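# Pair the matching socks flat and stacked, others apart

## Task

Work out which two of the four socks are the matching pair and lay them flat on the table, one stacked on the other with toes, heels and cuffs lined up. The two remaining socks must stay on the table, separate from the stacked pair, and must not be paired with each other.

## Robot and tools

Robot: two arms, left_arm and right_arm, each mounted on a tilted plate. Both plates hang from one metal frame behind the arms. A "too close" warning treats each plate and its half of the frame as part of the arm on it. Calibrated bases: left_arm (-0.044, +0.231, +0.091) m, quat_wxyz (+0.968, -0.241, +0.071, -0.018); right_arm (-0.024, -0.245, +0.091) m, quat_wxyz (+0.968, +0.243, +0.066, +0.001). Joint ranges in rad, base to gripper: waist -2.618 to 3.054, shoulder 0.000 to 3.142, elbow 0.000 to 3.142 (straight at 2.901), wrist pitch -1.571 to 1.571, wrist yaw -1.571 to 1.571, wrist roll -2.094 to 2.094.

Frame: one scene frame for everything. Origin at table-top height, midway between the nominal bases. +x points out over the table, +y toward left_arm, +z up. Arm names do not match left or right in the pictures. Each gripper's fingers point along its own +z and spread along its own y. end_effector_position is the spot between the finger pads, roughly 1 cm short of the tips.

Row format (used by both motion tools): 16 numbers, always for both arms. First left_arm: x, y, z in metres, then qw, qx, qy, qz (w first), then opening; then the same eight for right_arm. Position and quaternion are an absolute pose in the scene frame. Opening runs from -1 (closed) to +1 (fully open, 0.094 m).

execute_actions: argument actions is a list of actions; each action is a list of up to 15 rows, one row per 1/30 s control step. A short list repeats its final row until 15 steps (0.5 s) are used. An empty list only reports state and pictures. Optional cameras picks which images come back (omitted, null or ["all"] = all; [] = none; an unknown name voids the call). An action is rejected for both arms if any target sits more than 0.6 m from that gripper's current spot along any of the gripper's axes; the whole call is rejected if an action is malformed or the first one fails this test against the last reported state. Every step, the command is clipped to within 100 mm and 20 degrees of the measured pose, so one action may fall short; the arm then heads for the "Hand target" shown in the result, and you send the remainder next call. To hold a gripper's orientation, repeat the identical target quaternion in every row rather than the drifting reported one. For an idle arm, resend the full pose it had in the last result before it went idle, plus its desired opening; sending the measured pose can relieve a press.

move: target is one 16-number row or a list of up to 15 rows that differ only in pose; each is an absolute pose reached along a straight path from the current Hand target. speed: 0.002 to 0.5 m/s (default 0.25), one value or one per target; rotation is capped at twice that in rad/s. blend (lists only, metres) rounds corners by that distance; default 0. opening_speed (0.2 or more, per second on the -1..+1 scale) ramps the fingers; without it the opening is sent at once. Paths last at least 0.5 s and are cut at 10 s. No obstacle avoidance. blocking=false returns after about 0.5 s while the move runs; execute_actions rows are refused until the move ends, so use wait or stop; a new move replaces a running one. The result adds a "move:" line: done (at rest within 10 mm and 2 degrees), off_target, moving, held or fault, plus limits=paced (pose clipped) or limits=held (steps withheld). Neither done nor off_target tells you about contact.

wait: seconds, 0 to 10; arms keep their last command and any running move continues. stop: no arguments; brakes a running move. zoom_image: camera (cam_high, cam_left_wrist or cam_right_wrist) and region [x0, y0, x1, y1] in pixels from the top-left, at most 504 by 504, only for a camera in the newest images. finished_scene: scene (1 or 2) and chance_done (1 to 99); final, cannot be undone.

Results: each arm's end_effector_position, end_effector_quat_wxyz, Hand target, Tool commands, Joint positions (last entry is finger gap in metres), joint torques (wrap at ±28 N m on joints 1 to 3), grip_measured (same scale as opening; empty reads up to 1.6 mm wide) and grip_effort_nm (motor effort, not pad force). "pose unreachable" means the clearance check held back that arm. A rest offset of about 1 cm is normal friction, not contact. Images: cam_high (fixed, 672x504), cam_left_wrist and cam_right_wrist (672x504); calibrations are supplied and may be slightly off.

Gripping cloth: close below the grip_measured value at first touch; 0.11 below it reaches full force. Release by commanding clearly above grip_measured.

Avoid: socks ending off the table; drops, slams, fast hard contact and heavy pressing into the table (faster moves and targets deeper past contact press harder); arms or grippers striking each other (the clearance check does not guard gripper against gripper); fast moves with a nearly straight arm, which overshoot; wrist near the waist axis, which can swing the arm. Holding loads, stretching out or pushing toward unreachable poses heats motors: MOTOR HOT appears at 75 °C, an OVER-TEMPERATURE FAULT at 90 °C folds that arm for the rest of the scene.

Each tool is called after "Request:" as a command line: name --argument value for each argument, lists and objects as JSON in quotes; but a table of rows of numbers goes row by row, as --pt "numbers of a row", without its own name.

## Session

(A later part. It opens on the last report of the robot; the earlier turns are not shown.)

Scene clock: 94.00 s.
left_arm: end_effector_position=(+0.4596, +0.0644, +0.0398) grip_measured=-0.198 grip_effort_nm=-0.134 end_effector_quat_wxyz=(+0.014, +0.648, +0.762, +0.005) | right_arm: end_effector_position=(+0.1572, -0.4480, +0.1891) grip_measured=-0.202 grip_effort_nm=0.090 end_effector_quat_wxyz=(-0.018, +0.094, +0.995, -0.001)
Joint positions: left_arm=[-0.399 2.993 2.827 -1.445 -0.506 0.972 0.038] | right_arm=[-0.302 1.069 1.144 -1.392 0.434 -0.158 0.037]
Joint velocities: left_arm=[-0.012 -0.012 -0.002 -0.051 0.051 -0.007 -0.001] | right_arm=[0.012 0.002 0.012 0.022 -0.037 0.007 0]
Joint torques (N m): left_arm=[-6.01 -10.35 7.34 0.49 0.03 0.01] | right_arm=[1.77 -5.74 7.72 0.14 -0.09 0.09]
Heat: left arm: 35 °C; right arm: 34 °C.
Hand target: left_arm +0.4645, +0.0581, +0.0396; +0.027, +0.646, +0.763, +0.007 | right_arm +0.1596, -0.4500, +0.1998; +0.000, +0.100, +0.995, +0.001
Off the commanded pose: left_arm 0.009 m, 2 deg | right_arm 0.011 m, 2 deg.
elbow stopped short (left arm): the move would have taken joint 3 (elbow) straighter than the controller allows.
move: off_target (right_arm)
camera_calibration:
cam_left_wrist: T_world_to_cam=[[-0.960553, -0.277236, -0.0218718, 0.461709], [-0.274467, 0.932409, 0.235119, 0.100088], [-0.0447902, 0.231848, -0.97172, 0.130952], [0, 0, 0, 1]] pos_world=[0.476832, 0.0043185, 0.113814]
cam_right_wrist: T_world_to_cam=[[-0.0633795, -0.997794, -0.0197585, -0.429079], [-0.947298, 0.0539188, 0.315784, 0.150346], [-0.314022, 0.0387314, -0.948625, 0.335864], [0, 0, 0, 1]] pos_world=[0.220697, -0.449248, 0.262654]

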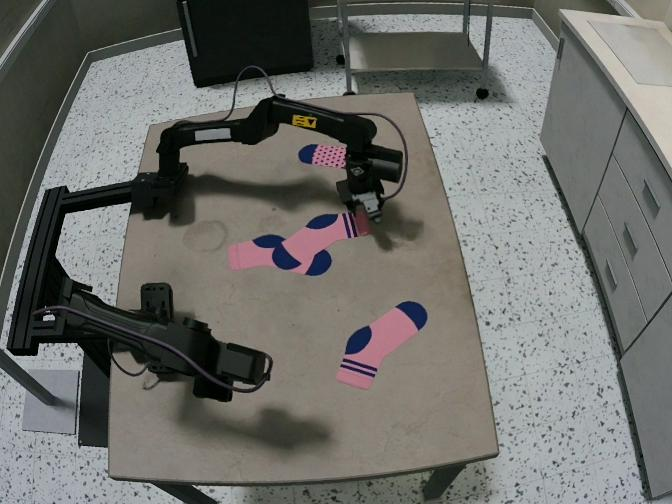

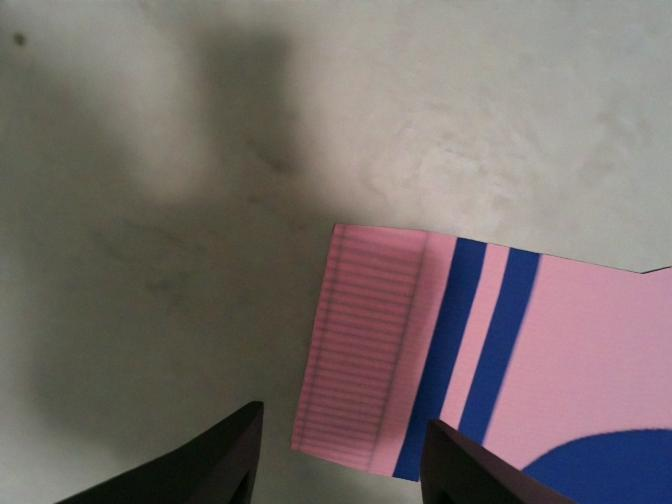

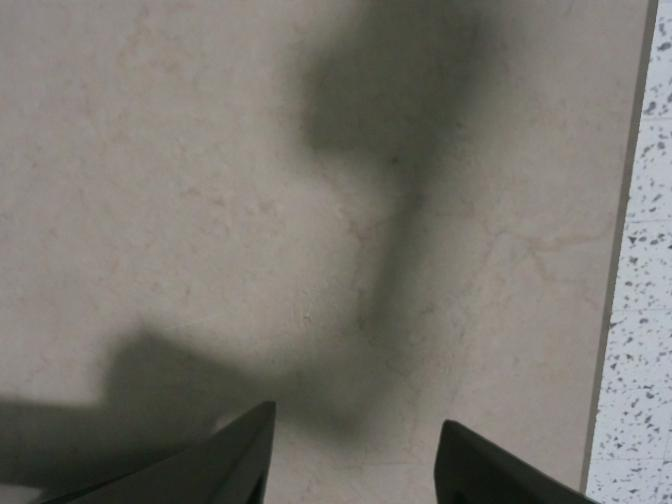

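Request:
move --pt "0.18 0.40 0.25 0 0.6 0.8 0 -0.2 0.16 -0.45 0.2 0 0.1 0.995 0 -0.2" --speed 0.002 --blocking false

Request:
move --pt "0.472 0.052 0.03 0.097 0.642 0.759 0.039 -0.2 0.16 -0.45 0.2 0 0.1 0.995 0 -0.2" --speed 0.1

Scene clock: 101.33 s.
left_arm: end_effector_position=(+0.4617, +0.0634, +0.0399) grip_measured=-0.198 grip_effort_nm=-0.134 end_effector_quat_wxyz=(+0.018, +0.646, +0.763, +0.006) | right_arm: end_effector_position=(+0.1572, -0.4479, +0.1891) grip_measured=-0.202 grip_effort_nm=0.095 end_effector_quat_wxyz=(-0.018, +0.094, +0.995, -0.001)
Joint positions: left_arm=[-0.399 2.993 2.827 -1.435 -0.506 0.972 0.038] | right_arm=[-0.302 1.069 1.144 -1.392 0.434 -0.158 0.037]
Joint velocities: left_arm=[-0.007 -0.012 -0.002 0.066 0.022 0.066 -0.001] | right_arm=[0.002 0.002 -0.012 -0.037 -0.051 0.125 0]
Joint torques (N m): left_arm=[-6.16 -11.29 4.89 0.56 0 0.04] | right_arm=[1.62 -5.83 7.58 0.16 -0.1 0.07]
Heat: left arm: 37 °C; right arm: 33 °C.
Hand target: left_arm +0.4639, +0.0588, +0.0401; +0.026, +0.646, +0.763, +0.006 | right_arm +0.1593, -0.4500, +0.1995; +0.000, +0.100, +0.995, +0.001
Tool commands: left_gripper/opening=-0.2 right_gripper/opening=-0.2
Off the commanded pose: left_arm 0.487 m, 7 deg | right_arm 0.011 m, 2 deg.
move: running
camera_calibration:
cam_left_wrist: T_world_to_cam=[[-0.959066, -0.281741, -0.0285544, 0.463331], [-0.280628, 0.932051, 0.22919, 0.10467], [-0.037958, 0.227822, -0.972963, 0.1285], [0, 0, 0, 1]] pos_world=[0.478616, 0.00370662, 0.114267]
cam_right_wrist: T_world_to_cam=[[-0.0632401, -0.997793, -0.0202269, -0.428922], [-0.947244, 0.0536306, 0.315995, 0.150106], [-0.314213, 0.0391433, -0.948545, 0.336043], [0, 0, 0, 1]] pos_world=[0.220651, -0.44918, 0.262644]

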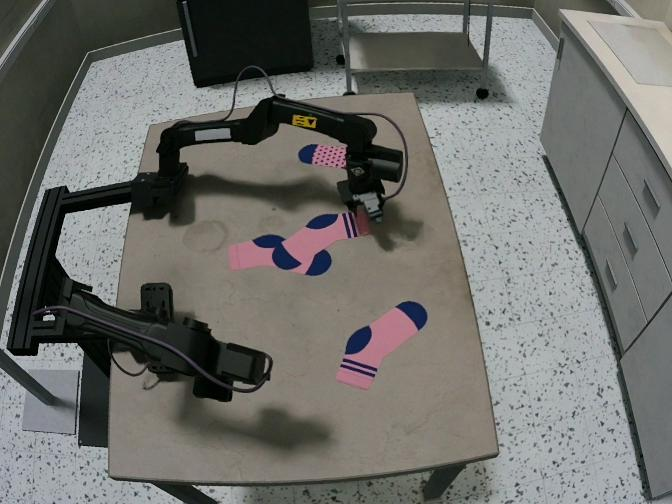

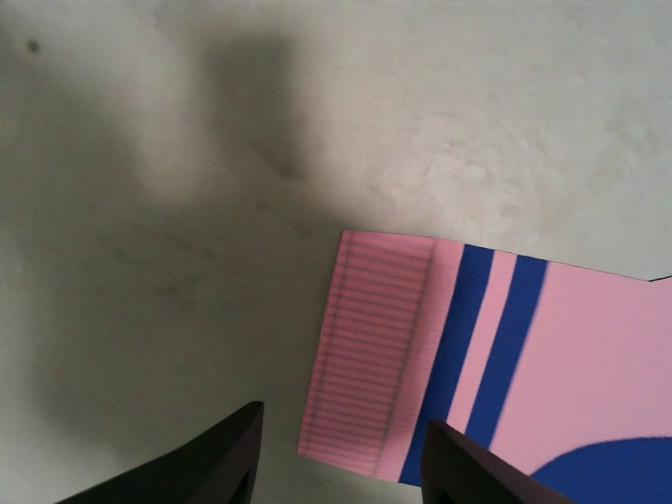

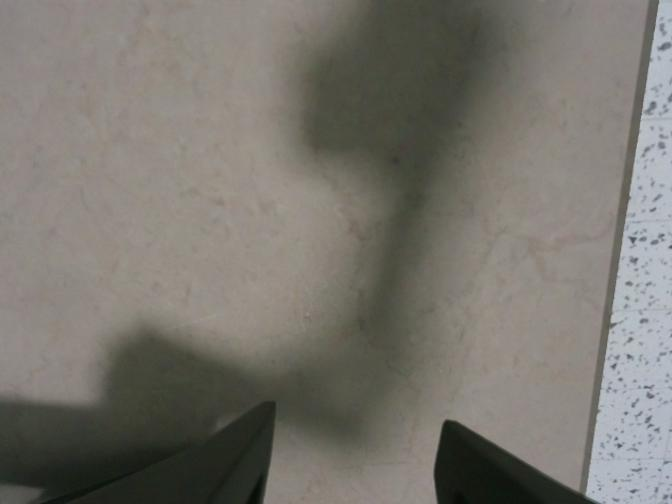

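Scene clock: 103.17 s.
left_arm: end_effector_position=(+0.4588, +0.0514, +0.0133) grip_measured=-0.198 grip_effort_nm=-0.110 end_effector_quat_wxyz=(+0.072, +0.653, +0.753, +0.033) | right_arm: end_effector_position=(+0.1572, -0.4479, +0.1891) grip_measured=-0.202 grip_effort_nm=0.090 end_effector_quat_wxyz=(-0.018, +0.094, +0.995, -0.001)
Joint positions: left_arm=[-0.399 2.738 2.185 -0.912 -0.523 1.061 0.038] | right_arm=[-0.302 1.069 1.144 -1.392 0.434 -0.158 0.037]
Joint velocities: left_arm=[0.002 0.002 -0.002 -0.022 -0.066 0.007 0] | right_arm=[-0.012 -0.022 0.002 0.022 -0.022 0.022 0.001]
Joint torques (N m): left_arm=[-5.76 -13.76 4.23 0.87 0.02 0.06] | right_arm=[1.76 -5.74 7.73 0.15 -0.08 0.09]
Heat: left arm: 38 °C; right arm: 33 °C.
Hand target: left_arm +0.4705, +0.0524, +0.0296; +0.097, +0.643, +0.759, +0.039 | right_arm +0.1596, -0.4500, +0.1998; +0.000, +0.100, +0.995, +0.000
Off the commanded pose: left_arm 0.021 m, 3 deg | right_arm 0.011 m, 2 deg.
earlier move: replaced
move: off_target (left_arm, right_arm)
camera_calibration:
cam_left_wrist: T_world_to_cam=[[-0.955952, -0.262382, -0.131573, 0.455282], [-0.282533, 0.944047, 0.17015, 0.122184], [0.0795666, 0.199829, -0.976595, 0.052862], [0, 0, 0, 1]] pos_world=[0.465542, -0.00645256, 0.090738]
cam_right_wrist: T_world_to_cam=[[-0.0632401, -0.997793, -0.0202269, -0.428922], [-0.947244, 0.0536306, 0.315995, 0.150106], [-0.314213, 0.0391433, -0.948545, 0.336043], [0, 0, 0, 1]] pos_world=[0.220651, -0.44918, 0.262644]

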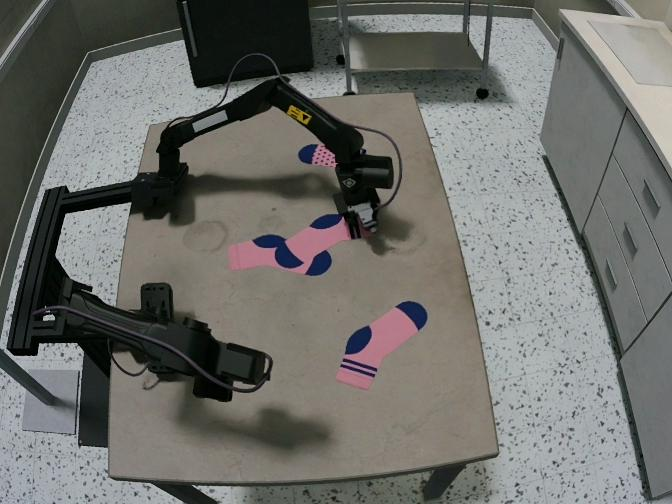

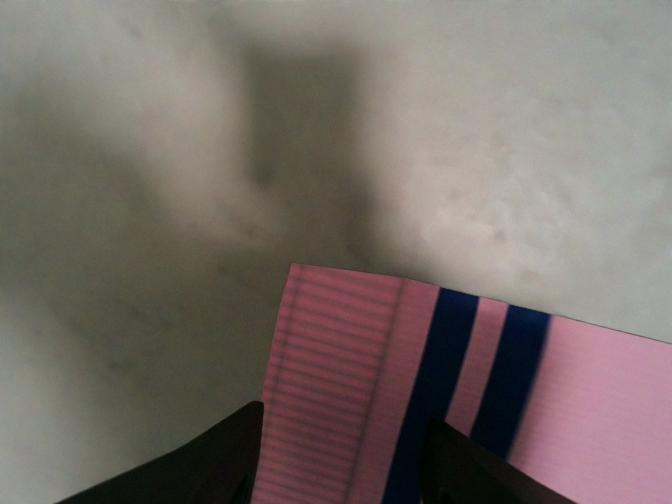

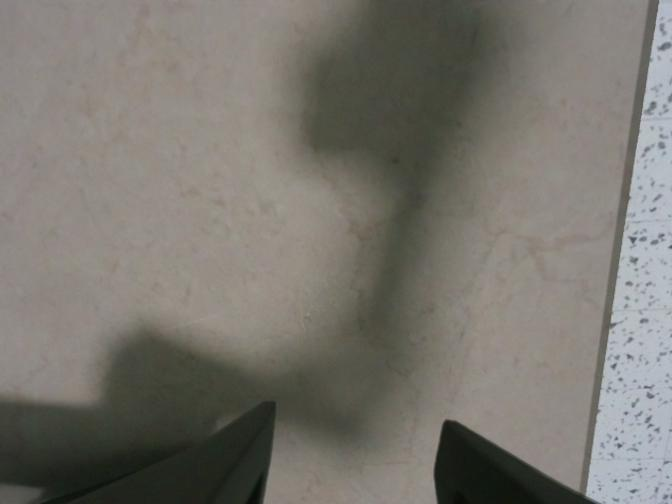

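Request:
move --pt "0.489 0.05 0.045 0.097 0.642 0.759 0.039 -0.2 0.16 -0.45 0.2 0 0.1 0.995 0 -0.2" --speed 0.1

Scene clock: 105.87 s.
left_arm: end_effector_position=(+0.4913, +0.0549, +0.0450) grip_measured=-0.198 grip_effort_nm=-0.120 end_effector_quat_wxyz=(+0.099, +0.639, +0.762, +0.041) | right_arm: end_effector_position=(+0.1572, -0.4479, +0.1891) grip_measured=-0.202 grip_effort_nm=0.095 end_effector_quat_wxyz=(-0.018, +0.094, +0.995, -0.001)
Joint positions: left_arm=[-0.399 2.795 2.428 -1.034 -0.523 1.061 0.038] | right_arm=[-0.302 1.069 1.144 -1.392 0.434 -0.158 0.037]
Joint velocities: left_arm=[-0.002 -0.002 -0.002 0.007 -0.051 0.007 0] | right_arm=[-0.007 0.007 0.002 -0.007 0.022 0.007 -0.001]
Joint torques (N m): left_arm=[-6.17 -10.1 7.99 0.48 0.03 -0.04] | right_arm=[1.77 -5.74 7.73 0.15 -0.09 0.09]
Heat: left arm: 38 °C; right arm: 32 °C.
Hand target: left_arm +0.4896, +0.0493, +0.0444; +0.097, +0.643, +0.759, +0.039 | right_arm +0.1596, -0.4500, +0.1998; +0.000, +0.100, +0.995, +0.000
Off the commanded pose: left_arm 0.005 m, 1 deg | right_arm 0.011 m, 2 deg.
move: off_target (right_arm)
camera_calibration:
cam_left_wrist: T_world_to_cam=[[-0.939336, -0.29605, -0.173211, 0.487016], [-0.319901, 0.938345, 0.131043, 0.143112], [0.123736, 0.178504, -0.976128, 0.0599386], [0, 0, 0, 1]] pos_world=[0.495837, -0.000806799, 0.124111]
cam_right_wrist: T_world_to_cam=[[-0.0632401, -0.997793, -0.0202269, -0.428922], [-0.947244, 0.0536306, 0.315995, 0.150106], [-0.314213, 0.0391433, -0.948545, 0.336043], [0, 0, 0, 1]] pos_world=[0.220651, -0.44918, 0.262644]

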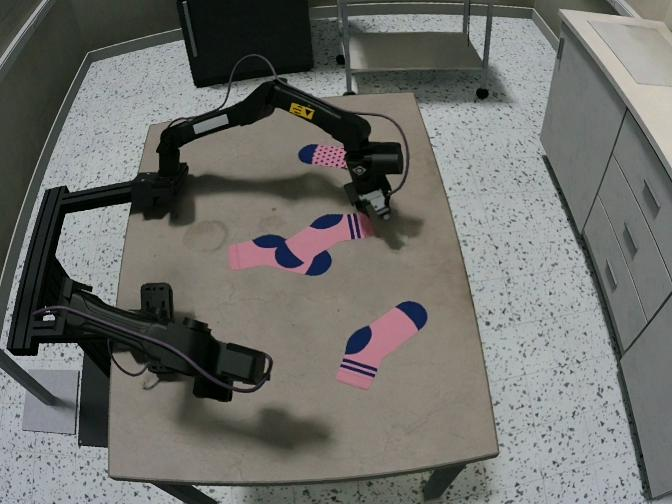

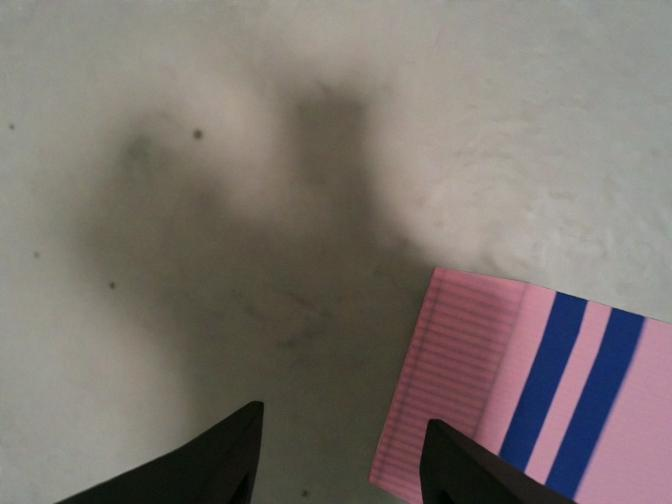

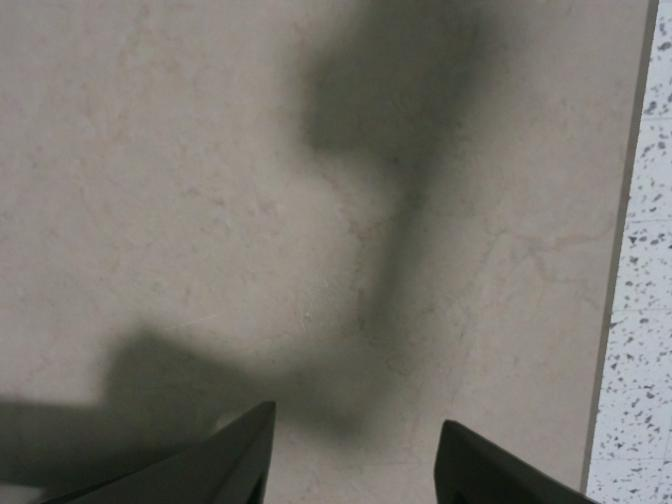

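Request:
move --pt "0.476 0.048 0.008 0.097 0.642 0.759 0.039 -0.2 0.16 -0.45 0.2 0 0.1 0.995 0 -0.2" --speed 0.06

Scene clock: 109.43 s.
left_arm: end_effector_position=(+0.4709, +0.0483, +0.0125) grip_measured=-0.198 grip_effort_nm=-0.105 end_effector_quat_wxyz=(+0.087, +0.649, +0.755, +0.039) | right_arm: end_effector_position=(+0.1572, -0.4479, +0.1891) grip_measured=-0.202 grip_effort_nm=0.090 end_effector_quat_wxyz=(-0.018, +0.094, +0.995, -0.001)
Joint positions: left_arm=[-0.395 2.762 2.226 -0.89 -0.524 1.078 0.038] | right_arm=[-0.302 1.069 1.144 -1.392 0.434 -0.158 0.037]
Joint velocities: left_arm=[0.002 -0.002 -0.002 -0.007 0.007 0.007 0] | right_arm=[-0.027 -0.002 0.012 0.022 -0.022 0.051 0]
Joint torques (N m): left_arm=[-4.94 -11.44 3.08 1.09 0.08 0.03] | right_arm=[1.77 -5.75 7.72 0.14 -0.09 0.09]
Heat: left arm: 38 °C; right arm: 32 °C.
Hand target: left_arm +0.4751, +0.0487, +0.0084; +0.096, +0.642, +0.759, +0.039 | right_arm +0.1596, -0.4500, +0.1998; +0.000, +0.100, +0.995, +0.000
Off the commanded pose: left_arm 0.007 m, 2 deg | right_arm 0.011 m, 2 deg.
move: off_target (right_arm)
camera_calibration:
cam_left_wrist: T_world_to_cam=[[-0.949652, -0.270617, -0.157882, 0.463704], [-0.294059, 0.94377, 0.151089, 0.13435], [0.108118, 0.189908, -0.975831, 0.038711], [0, 0, 0, 1]] pos_world=[0.475679, -0.00866151, 0.0906872]
cam_right_wrist: T_world_to_cam=[[-0.0632401, -0.997793, -0.0202269, -0.428922], [-0.947244, 0.0536306, 0.315995, 0.150106], [-0.314213, 0.0391433, -0.948545, 0.336043], [0, 0, 0, 1]] pos_world=[0.220651, -0.44918, 0.262644]

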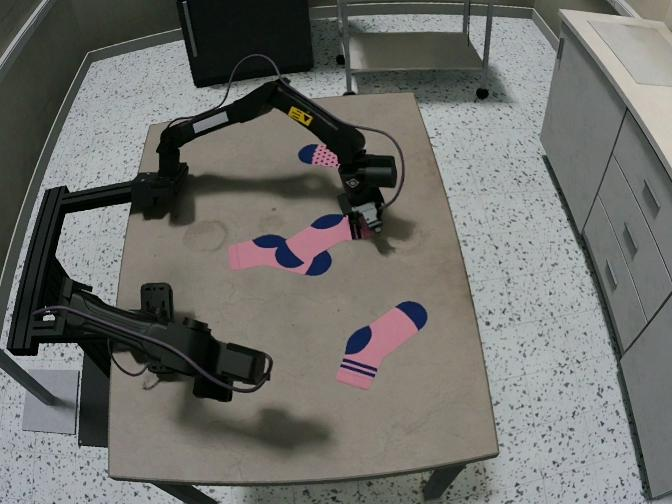

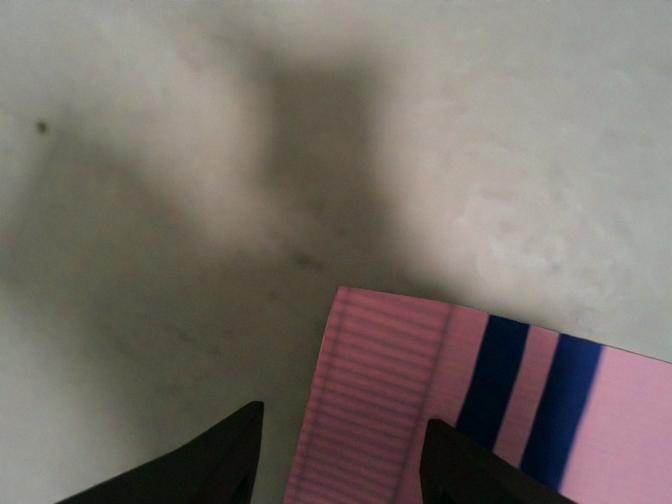

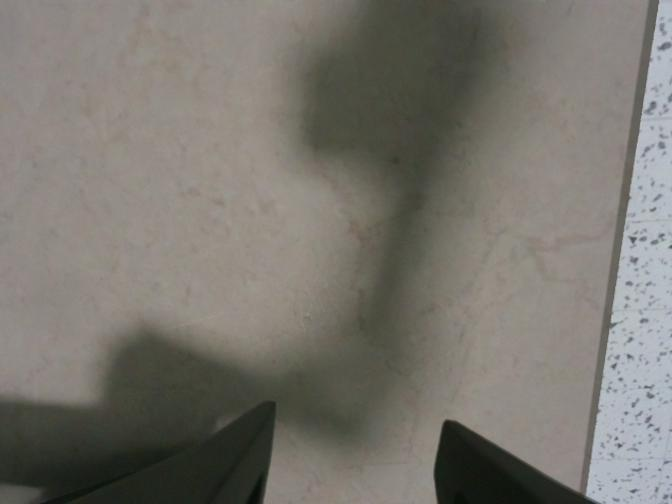

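Request:
move --pt "0.485 0.046 0.025 0.097 0.642 0.759 0.039 -0.2 0.16 -0.45 0.2 0 0.1 0.995 0 -0.2" --pt "0.485 0.046 -0.006 0.097 0.642 0.759 0.039 -0.2 0.16 -0.45 0.2 0 0.1 0.995 0 -0.2" --speed 0.06

Scene clock: 116.73 s.
left_arm: end_effector_position=(+0.4897, +0.0517, +0.0136) grip_measured=-0.198 grip_effort_nm=-0.105 end_effector_quat_wxyz=(+0.102, +0.640, +0.760, +0.045) | right_arm: end_effector_position=(+0.1572, -0.4479, +0.1891) grip_measured=-0.202 grip_effort_nm=0.085 end_effector_quat_wxyz=(-0.018, +0.094, +0.995, -0.001)
Joint positions: left_arm=[-0.378 2.797 2.311 -0.891 -0.523 1.096 0.038] | right_arm=[-0.302 1.069 1.144 -1.392 0.434 -0.158 0.037]
Joint velocities: left_arm=[0.007 -0.022 0.007 0.022 -0.037 0.007 -0.001] | right_arm=[-0.022 0.017 -0.007 0.022 0.007 -0.066 -0.001]
Joint torques (N m): left_arm=[-5.11 -9.09 3.43 1.03 0.07 0.01] | right_arm=[1.77 -5.75 7.72 0.14 -0.09 0.09]
Heat: left arm: 38 °C; right arm: 32 °C.
Hand target: left_arm +0.4840, +0.0461, -0.0057; +0.097, +0.642, +0.759, +0.039 | right_arm +0.1596, -0.4500, +0.1998; +0.000, +0.100, +0.995, +0.000
Off the commanded pose: left_arm 0.021 m, 1 deg | right_arm 0.011 m, 2 deg.
move: off_target (left_arm, right_arm)
camera_calibration:
cam_left_wrist: T_world_to_cam=[[-0.938469, -0.292349, -0.183868, 0.478697], [-0.317823, 0.939396, 0.128546, 0.148687], [0.135144, 0.179074, -0.974509, 0.0244459], [0, 0, 0, 1]] pos_world=[0.493194, -0.00410692, 0.0927265]
cam_right_wrist: T_world_to_cam=[[-0.0632401, -0.997793, -0.0202269, -0.428922], [-0.947244, 0.0536306, 0.315995, 0.150106], [-0.314213, 0.0391433, -0.948545, 0.336043], [0, 0, 0, 1]] pos_world=[0.220651, -0.44918, 0.262644]

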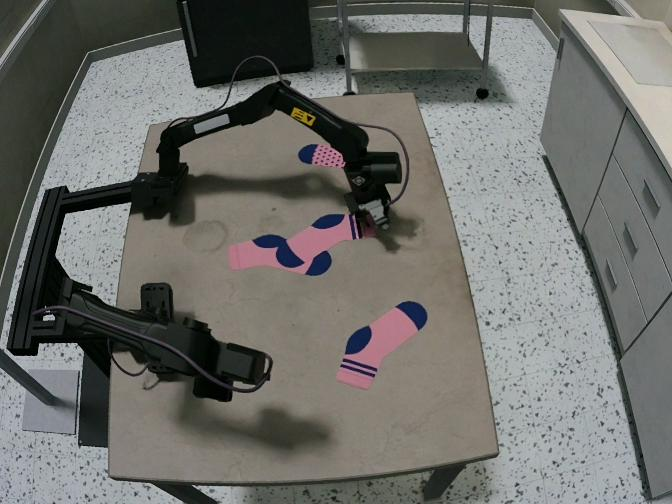

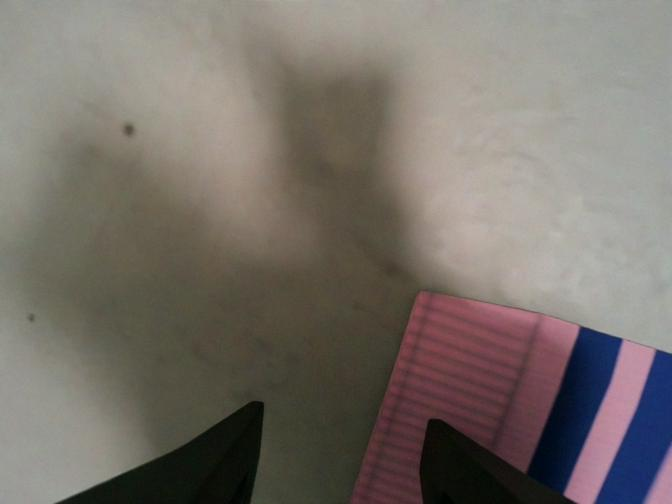

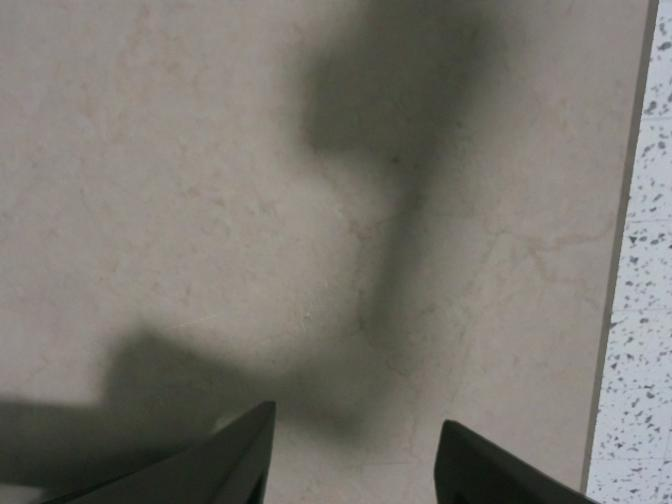

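Request:
move --pt "0.478 0.047 0.025 0.097 0.642 0.759 0.039 -0.2 0.16 -0.45 0.2 0 0.1 0.995 0 -0.2" --pt "0.478 0.047 -0.006 0.097 0.642 0.759 0.039 -0.2 0.16 -0.45 0.2 0 0.1 0.995 0 -0.2" --speed 0.06

Scene clock: 122.00 s.
left_arm: end_effector_position=(+0.4877, +0.0518, +0.0127) grip_measured=-0.198 grip_effort_nm=-0.105 end_effector_quat_wxyz=(+0.109, +0.636, +0.763, +0.048) | right_arm: end_effector_position=(+0.1572, -0.4479, +0.1891) grip_measured=-0.202 grip_effort_nm=0.085 end_effector_quat_wxyz=(-0.018, +0.094, +0.995, -0.001)
Joint positions: left_arm=[-0.379 2.766 2.242 -0.836 -0.525 1.093 0.038] | right_arm=[-0.302 1.069 1.144 -1.392 0.434 -0.158 0.037]
Joint velocities: left_arm=[-0.017 0.007 -0.002 -0.037 -0.037 0.081 0.001] | right_arm=[-0.022 -0.007 0.012 -0.066 -0.037 -0.066 0]
Joint torques (N m): left_arm=[-5.27 -9.7 2.43 0.9 0.11 -0.07] | right_arm=[1.78 -5.74 7.73 0.14 -0.09 0.09]
Heat: left arm: 39 °C; right arm: 32 °C.
Hand target: left_arm +0.4771, +0.0476, -0.0052; +0.097, +0.642, +0.760, +0.039 | right_arm +0.1596, -0.4500, +0.1998; +0.000, +0.100, +0.995, +0.000
Off the commanded pose: left_arm 0.022 m, 2 deg | right_arm 0.011 m, 2 deg.
move: off_target (left_arm, right_arm)
camera_calibration:
cam_left_wrist: T_world_to_cam=[[-0.932775, -0.302981, -0.195279, 0.474625], [-0.329373, 0.936508, 0.120273, 0.153959], [0.14644, 0.176507, -0.973345, 0.0184603], [0, 0, 0, 1]] pos_world=[0.490725, -0.00363962, 0.0921355]
cam_right_wrist: T_world_to_cam=[[-0.0632401, -0.997793, -0.0202269, -0.428922], [-0.947244, 0.0536306, 0.315995, 0.150106], [-0.314213, 0.0391433, -0.948545, 0.336043], [0, 0, 0, 1]] pos_world=[0.220651, -0.44918, 0.262644]

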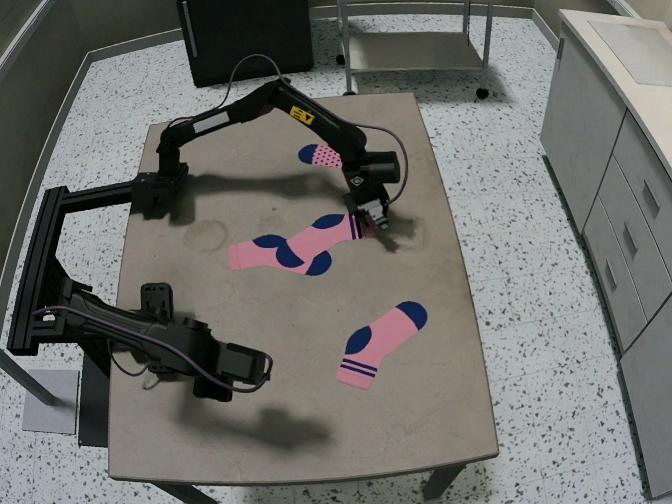

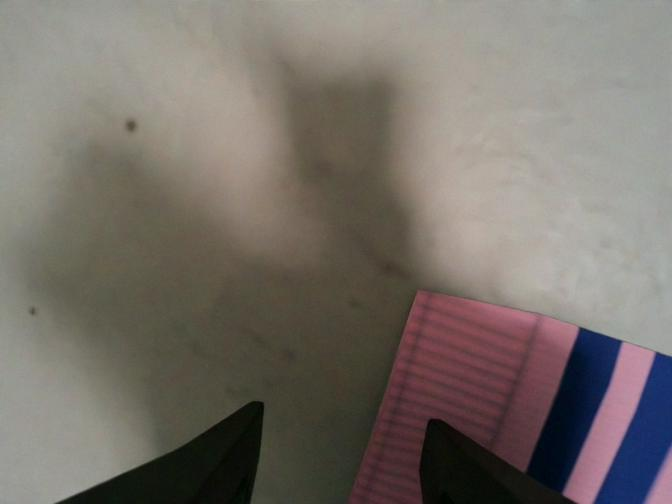

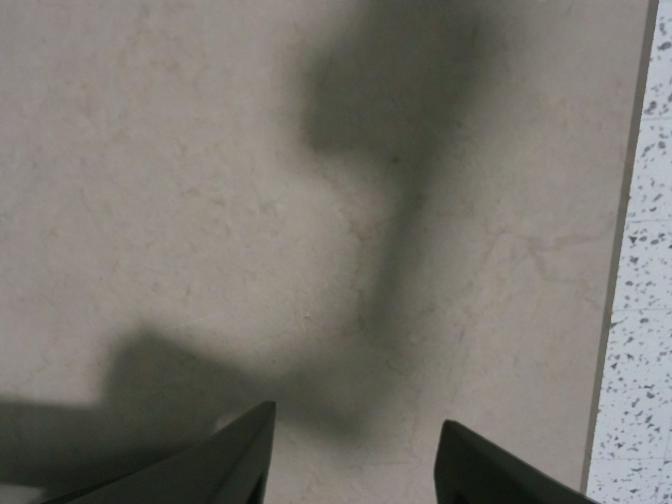

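Request:
move --pt "0.470 0.047 0.05 0.097 0.642 0.759 0.039 -0.2 0.16 -0.45 0.2 0 0.1 0.995 0 -0.2" --pt "0.476 0.046 0.0 0.097 0.642 0.759 0.039 -0.2 0.16 -0.45 0.2 0 0.1 0.995 0 -0.2" --speed 0.06

Scene clock: 126.03 s.
left_arm: end_effector_position=(+0.4744, +0.0474, +0.0130) grip_measured=-0.198 grip_effort_nm=-0.095 end_effector_quat_wxyz=(+0.092, +0.648, +0.755, +0.043) | right_arm: end_effector_position=(+0.1572, -0.4479, +0.1891) grip_measured=-0.202 grip_effort_nm=0.090 end_effector_quat_wxyz=(-0.018, +0.094, +0.995, -0.001)
Joint positions: left_arm=[-0.395 2.763 2.227 -0.873 -0.528 1.083 0.038] | right_arm=[-0.302 1.069 1.144 -1.392 0.434 -0.158 0.037]
Joint velocities: left_arm=[-0.002 -0.032 -0.017 0.007 -0.051 0.007 -0.001] | right_arm=[-0.007 -0.002 0.022 -0.007 0.051 0.022 0]
Joint torques (N m): left_arm=[-4.57 -10.09 3.47 1.1 0.1 0.04] | right_arm=[1.77 -5.74 7.73 0.15 -0.09 0.09]
Heat: left arm: 40 °C; right arm: 32 °C.
Hand target: left_arm +0.4753, +0.0467, +0.0004; +0.096, +0.642, +0.759, +0.039 | right_arm +0.1596, -0.4500, +0.1998; +0.000, +0.100, +0.995, +0.000
Off the commanded pose: left_arm 0.013 m, 1 deg | right_arm 0.011 m, 2 deg.
move: off_target (left_arm, right_arm)
camera_calibration:
cam_left_wrist: T_world_to_cam=[[-0.946501, -0.273644, -0.171043, 0.46571], [-0.298931, 0.943148, 0.145299, 0.138525], [0.121559, 0.188656, -0.974491, 0.032716], [0, 0, 0, 1]] pos_world=[0.478227, -0.009383, 0.0914105]
cam_right_wrist: T_world_to_cam=[[-0.0632401, -0.997793, -0.0202269, -0.428922], [-0.947244, 0.0536306, 0.315995, 0.150106], [-0.314213, 0.0391433, -0.948545, 0.336043], [0, 0, 0, 1]] pos_world=[0.220651, -0.44918, 0.262644]

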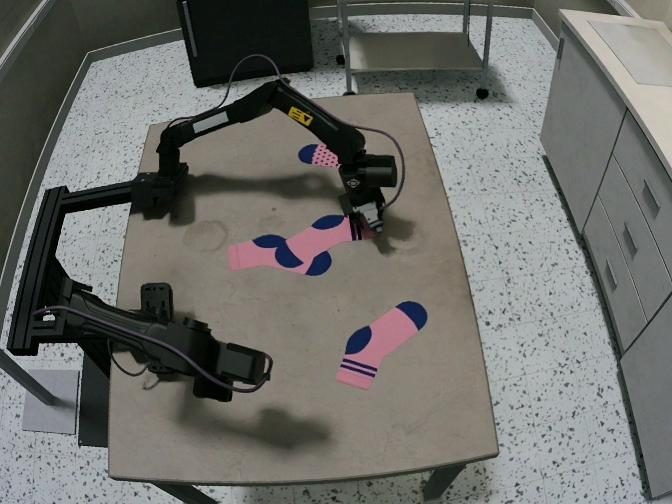

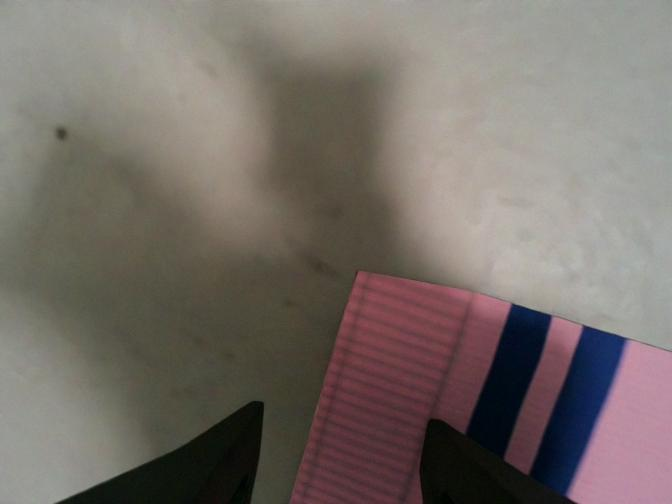

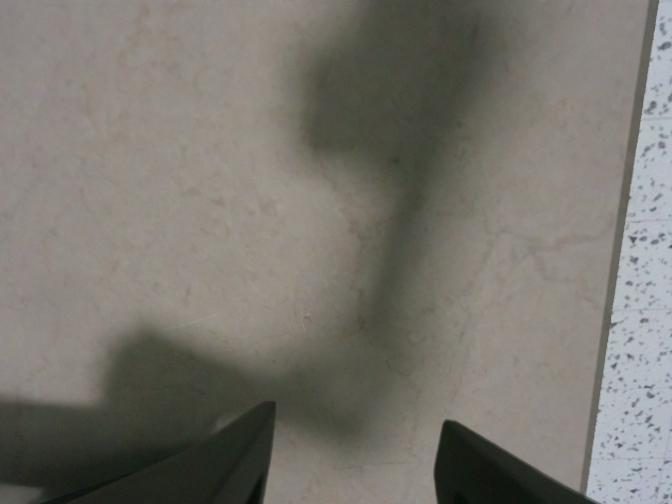

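Request:
move --pt "0.478 0.047 -0.004 0.097 0.642 0.759 0.039 -1 0.16 -0.45 0.2 0 0.1 0.995 0 -0.2" --speed 0.06 --opening_speed 0.6

Request:
move --pt "0.46 0.07 0.08 0.05 0.642 0.763 0.02 -1 0.16 -0.45 0.2 0 0.1 0.995 0 -0.2" --speed 0.1

Scene clock: 130.20 s.
left_arm: end_effector_position=(+0.4817, +0.0488, +0.0110) grip_measured=-0.992 grip_effort_nm=-0.422 end_effector_quat_wxyz=(+0.104, +0.640, +0.760, +0.042) | right_arm: end_effector_position=(+0.1572, -0.4479, +0.1891) grip_measured=-0.202 grip_effort_nm=0.095 end_effector_quat_wxyz=(-0.018, +0.095, +0.995, -0.001)
Joint positions: left_arm=[-0.383 2.763 2.225 -0.841 -0.516 1.09 0] | right_arm=[-0.302 1.069 1.144 -1.392 0.434 -0.157 0.037]
Joint velocities: left_arm=[0.017 0.007 0.002 -0.066 -0.037 -0.022 0.001] | right_arm=[-0.017 -0.012 -0.012 -0.037 -0.022 0.11 -0.001]
Joint torques (N m): left_arm=[-5.09 -9.47 4.49 0.9 0 0.02] | right_arm=[1.77 -5.74 7.73 0.15 -0.09 0.09]
Heat: left arm: 40 °C; right arm: 32 °C.
Hand target: left_arm +0.4774, +0.0471, -0.0037; +0.097, +0.642, +0.759, +0.039 | right_arm +0.1596, -0.4500, +0.1998; +0.000, +0.100, +0.995, +0.000
Off the commanded pose: left_arm 0.016 m, 1 deg | right_arm 0.011 m, 2 deg.
move: off_target (left_arm, right_arm)
camera_calibration:
cam_left_wrist: T_world_to_cam=[[-0.939027, -0.292517, -0.180729, 0.470095], [-0.316502, 0.940732, 0.12186, 0.148521], [0.134371, 0.17163, -0.975955, 0.0242586], [0, 0, 0, 1]] pos_world=[0.485179, -0.00637108, 0.0905362]
cam_right_wrist: T_world_to_cam=[[-0.0636205, -0.997769, -0.0202133, -0.428854], [-0.947223, 0.053996, 0.315995, 0.150267], [-0.314198, 0.0392502, -0.948546, 0.336089], [0, 0, 0, 1]] pos_world=[0.220651, -0.449203, 0.262644]

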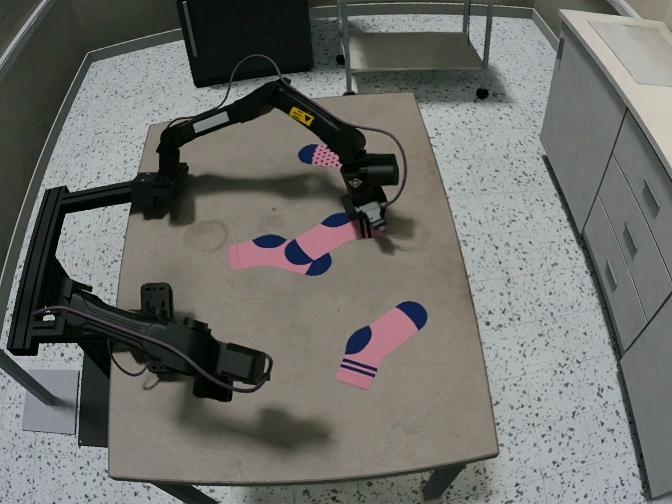

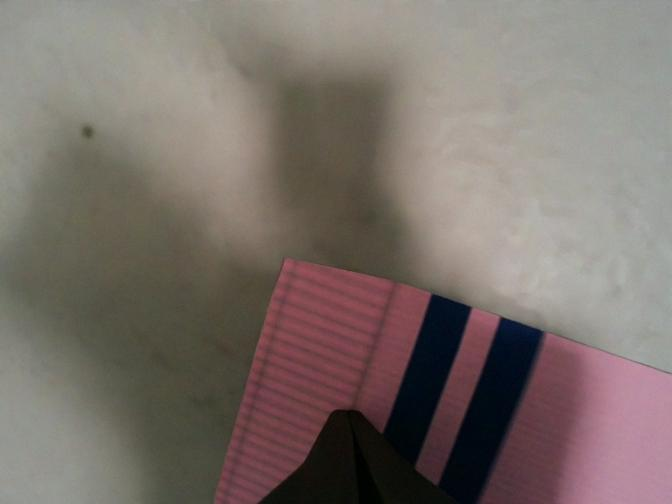

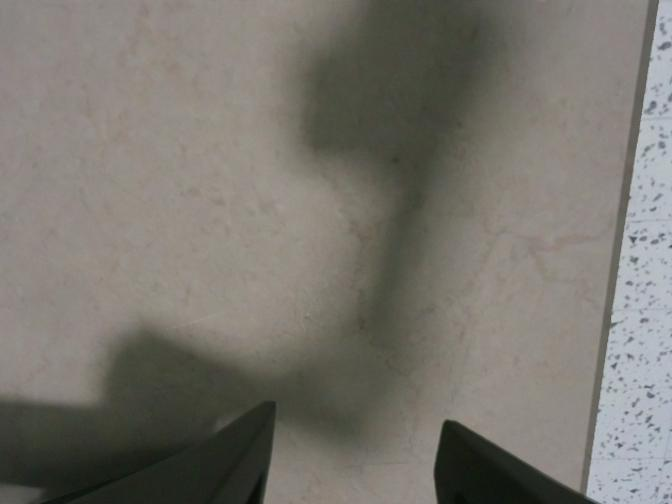

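Scene clock: 131.97 s.
left_arm: end_effector_position=(+0.4589, +0.0799, +0.0583) grip_measured=-0.992 grip_effort_nm=-0.418 end_effector_quat_wxyz=(+0.031, +0.639, +0.769, +0.015) | right_arm: end_effector_position=(+0.1572, -0.4479, +0.1891) grip_measured=-0.202 grip_effort_nm=0.090 end_effector_quat_wxyz=(-0.018, +0.095, +0.995, -0.001)
Joint positions: left_arm=[-0.396 2.763 2.454 -1.256 -0.517 0.973 0] | right_arm=[-0.302 1.069 1.144 -1.392 0.434 -0.157 0.037]
Joint velocities: left_arm=[0.007 0.002 -0.012 -0.007 -0.037 -0.051 0] | right_arm=[-0.002 0.002 -0.002 -0.066 -0.066 -0.037 -0.001]
Joint torques (N m): left_arm=[-7.98 -12.22 7.5 0.2 -0.02 -0.01] | right_arm=[1.77 -5.74 7.73 0.14 -0.09 0.09]
Heat: left arm: 40 °C; right arm: 32 °C.
Hand target: left_arm +0.4611, +0.0702, +0.0801; +0.050, +0.642, +0.765, +0.020 | right_arm +0.1596, -0.4500, +0.1998; +0.000, +0.100, +0.995, +0.000
Off the commanded pose: left_arm 0.024 m, 2 deg | right_arm 0.011 m, 2 deg.
move: off_target (left_arm, right_arm)
camera_calibration:
cam_left_wrist: T_world_to_cam=[[-0.952326, -0.299749, -0.0567896, 0.465818], [-0.304832, 0.927389, 0.216856, 0.0965341], [-0.0123363, 0.223829, -0.97455, 0.131233], [0, 0, 0, 1]] pos_world=[0.474656, 0.0207303, 0.133412]
cam_right_wrist: T_world_to_cam=[[-0.0636205, -0.997769, -0.0202133, -0.428854], [-0.947223, 0.053996, 0.315995, 0.150267], [-0.314198, 0.0392502, -0.948546, 0.336089], [0, 0, 0, 1]] pos_world=[0.220651, -0.449203, 0.262644]

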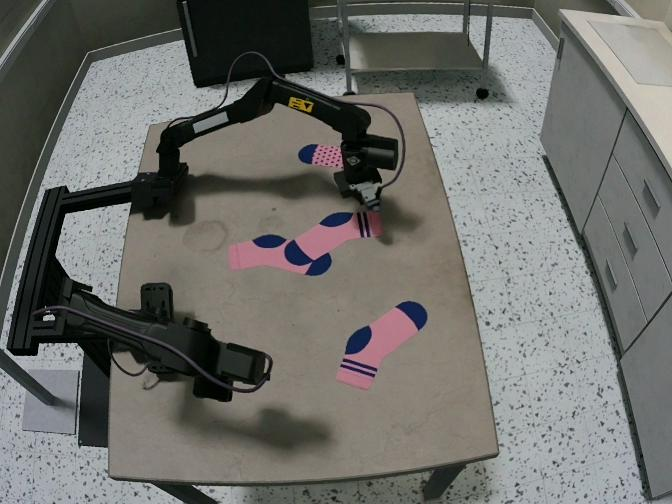

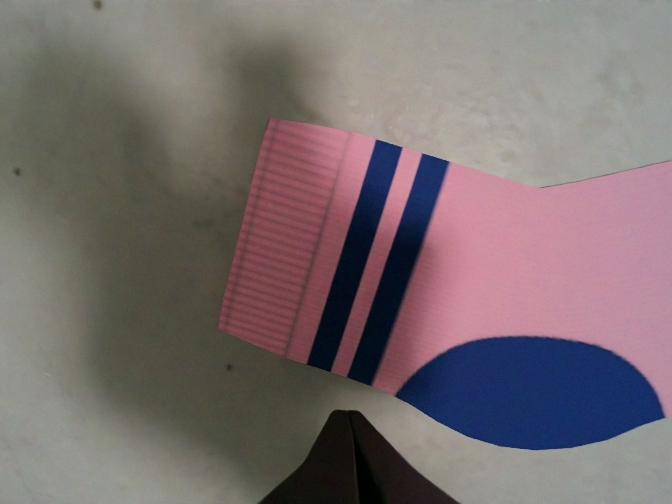

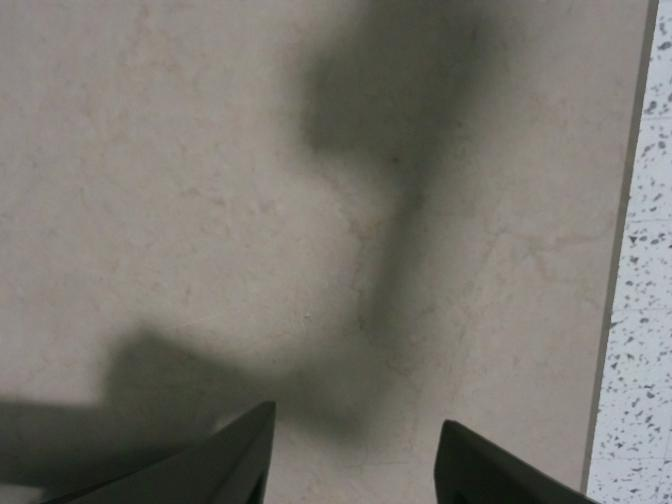

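Request:
move --pt "0.40 0.12 0.15 0 0.643 0.766 0 -0.3 0.16 -0.45 0.2 0 0.1 0.995 0 -0.2" --pt "0.28 0.09 0.2 0 0.643 0.766 0 -0.3 0.16 -0.45 0.2 0 0.1 0.995 0 -0.2" --speed 0.15 --blend 0.03

Scene clock: 140.23 s.
left_arm: end_effector_position=(+0.2840, +0.0915, +0.1875) grip_measured=-0.302 grip_effort_nm=0.110 end_effector_quat_wxyz=(-0.018, +0.643, +0.765, +0.007) | right_arm: end_effector_position=(+0.1571, -0.4479, +0.1891) grip_measured=-0.202 grip_effort_nm=0.095 end_effector_quat_wxyz=(-0.018, +0.095, +0.995, -0.001)
Joint positions: left_arm=[-0.707 2.171 1.735 -1.41 -0.466 0.582 0.033] | right_arm=[-0.302 1.069 1.144 -1.393 0.434 -0.157 0.037]
Joint velocities: left_arm=[0.007 -0.012 -0.012 -0.007 0.007 0.007 -0.002] | right_arm=[-0.022 -0.007 0.002 -0.051 0.022 -0.022 0]
Joint torques (N m): left_arm=[-4.97 -10.19 4.62 0.07 0.11 -0.03] | right_arm=[1.77 -5.74 7.73 0.15 -0.09 0.08]
Heat: left arm: 42 °C; right arm: 32 °C.
Hand target: left_arm +0.2809, +0.0930, +0.2010; -0.003, +0.642, +0.766, +0.004 | right_arm +0.1595, -0.4500, +0.1998; +0.000, +0.100, +0.995, +0.000
Off the commanded pose: left_arm 0.013 m, 2 deg | right_arm 0.011 m, 2 deg.
move: off_target (left_arm, right_arm)
camera_calibration:
cam_left_wrist: T_world_to_cam=[[-0.957383, -0.288643, 0.0101344, 0.297936], [-0.273598, 0.917605, 0.28835, -0.0169558], [-0.0925297, 0.273289, -0.957471, 0.267459], [0, 0, 0, 1]] pos_world=[0.305348, 0.0284624, 0.257955]
cam_right_wrist: T_world_to_cam=[[-0.0634709, -0.997777, -0.0203156, -0.428837], [-0.947129, 0.0538087, 0.316309, 0.150027], [-0.314513, 0.039318, -0.948439, 0.336124], [0, 0, 0, 1]] pos_world=[0.220591, -0.449172, 0.262626]

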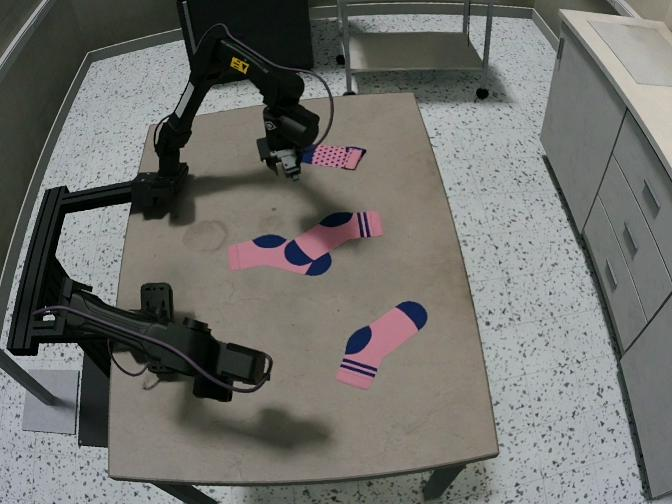

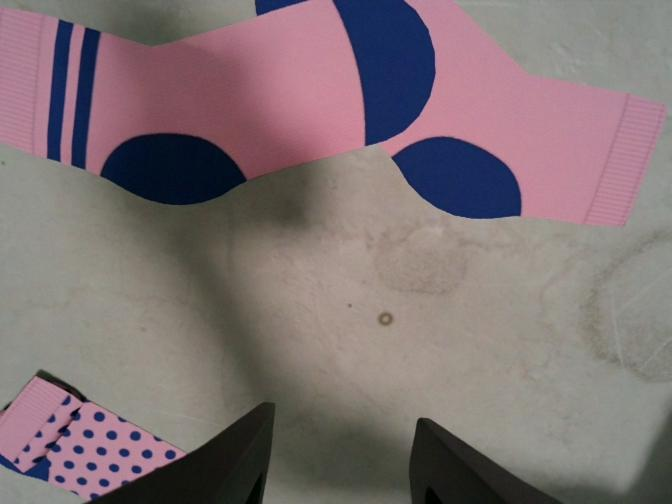

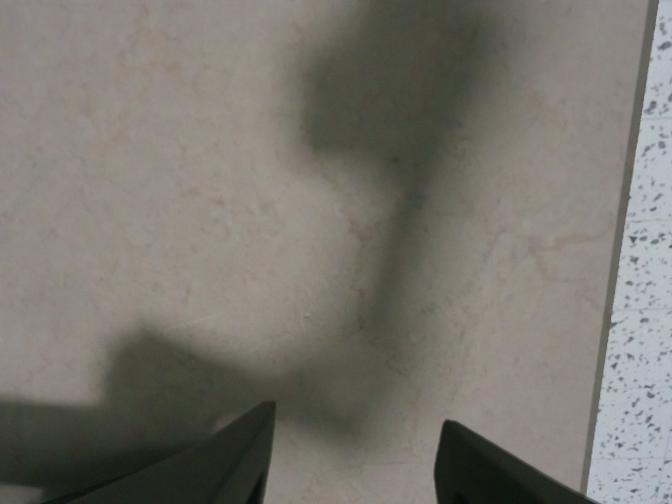

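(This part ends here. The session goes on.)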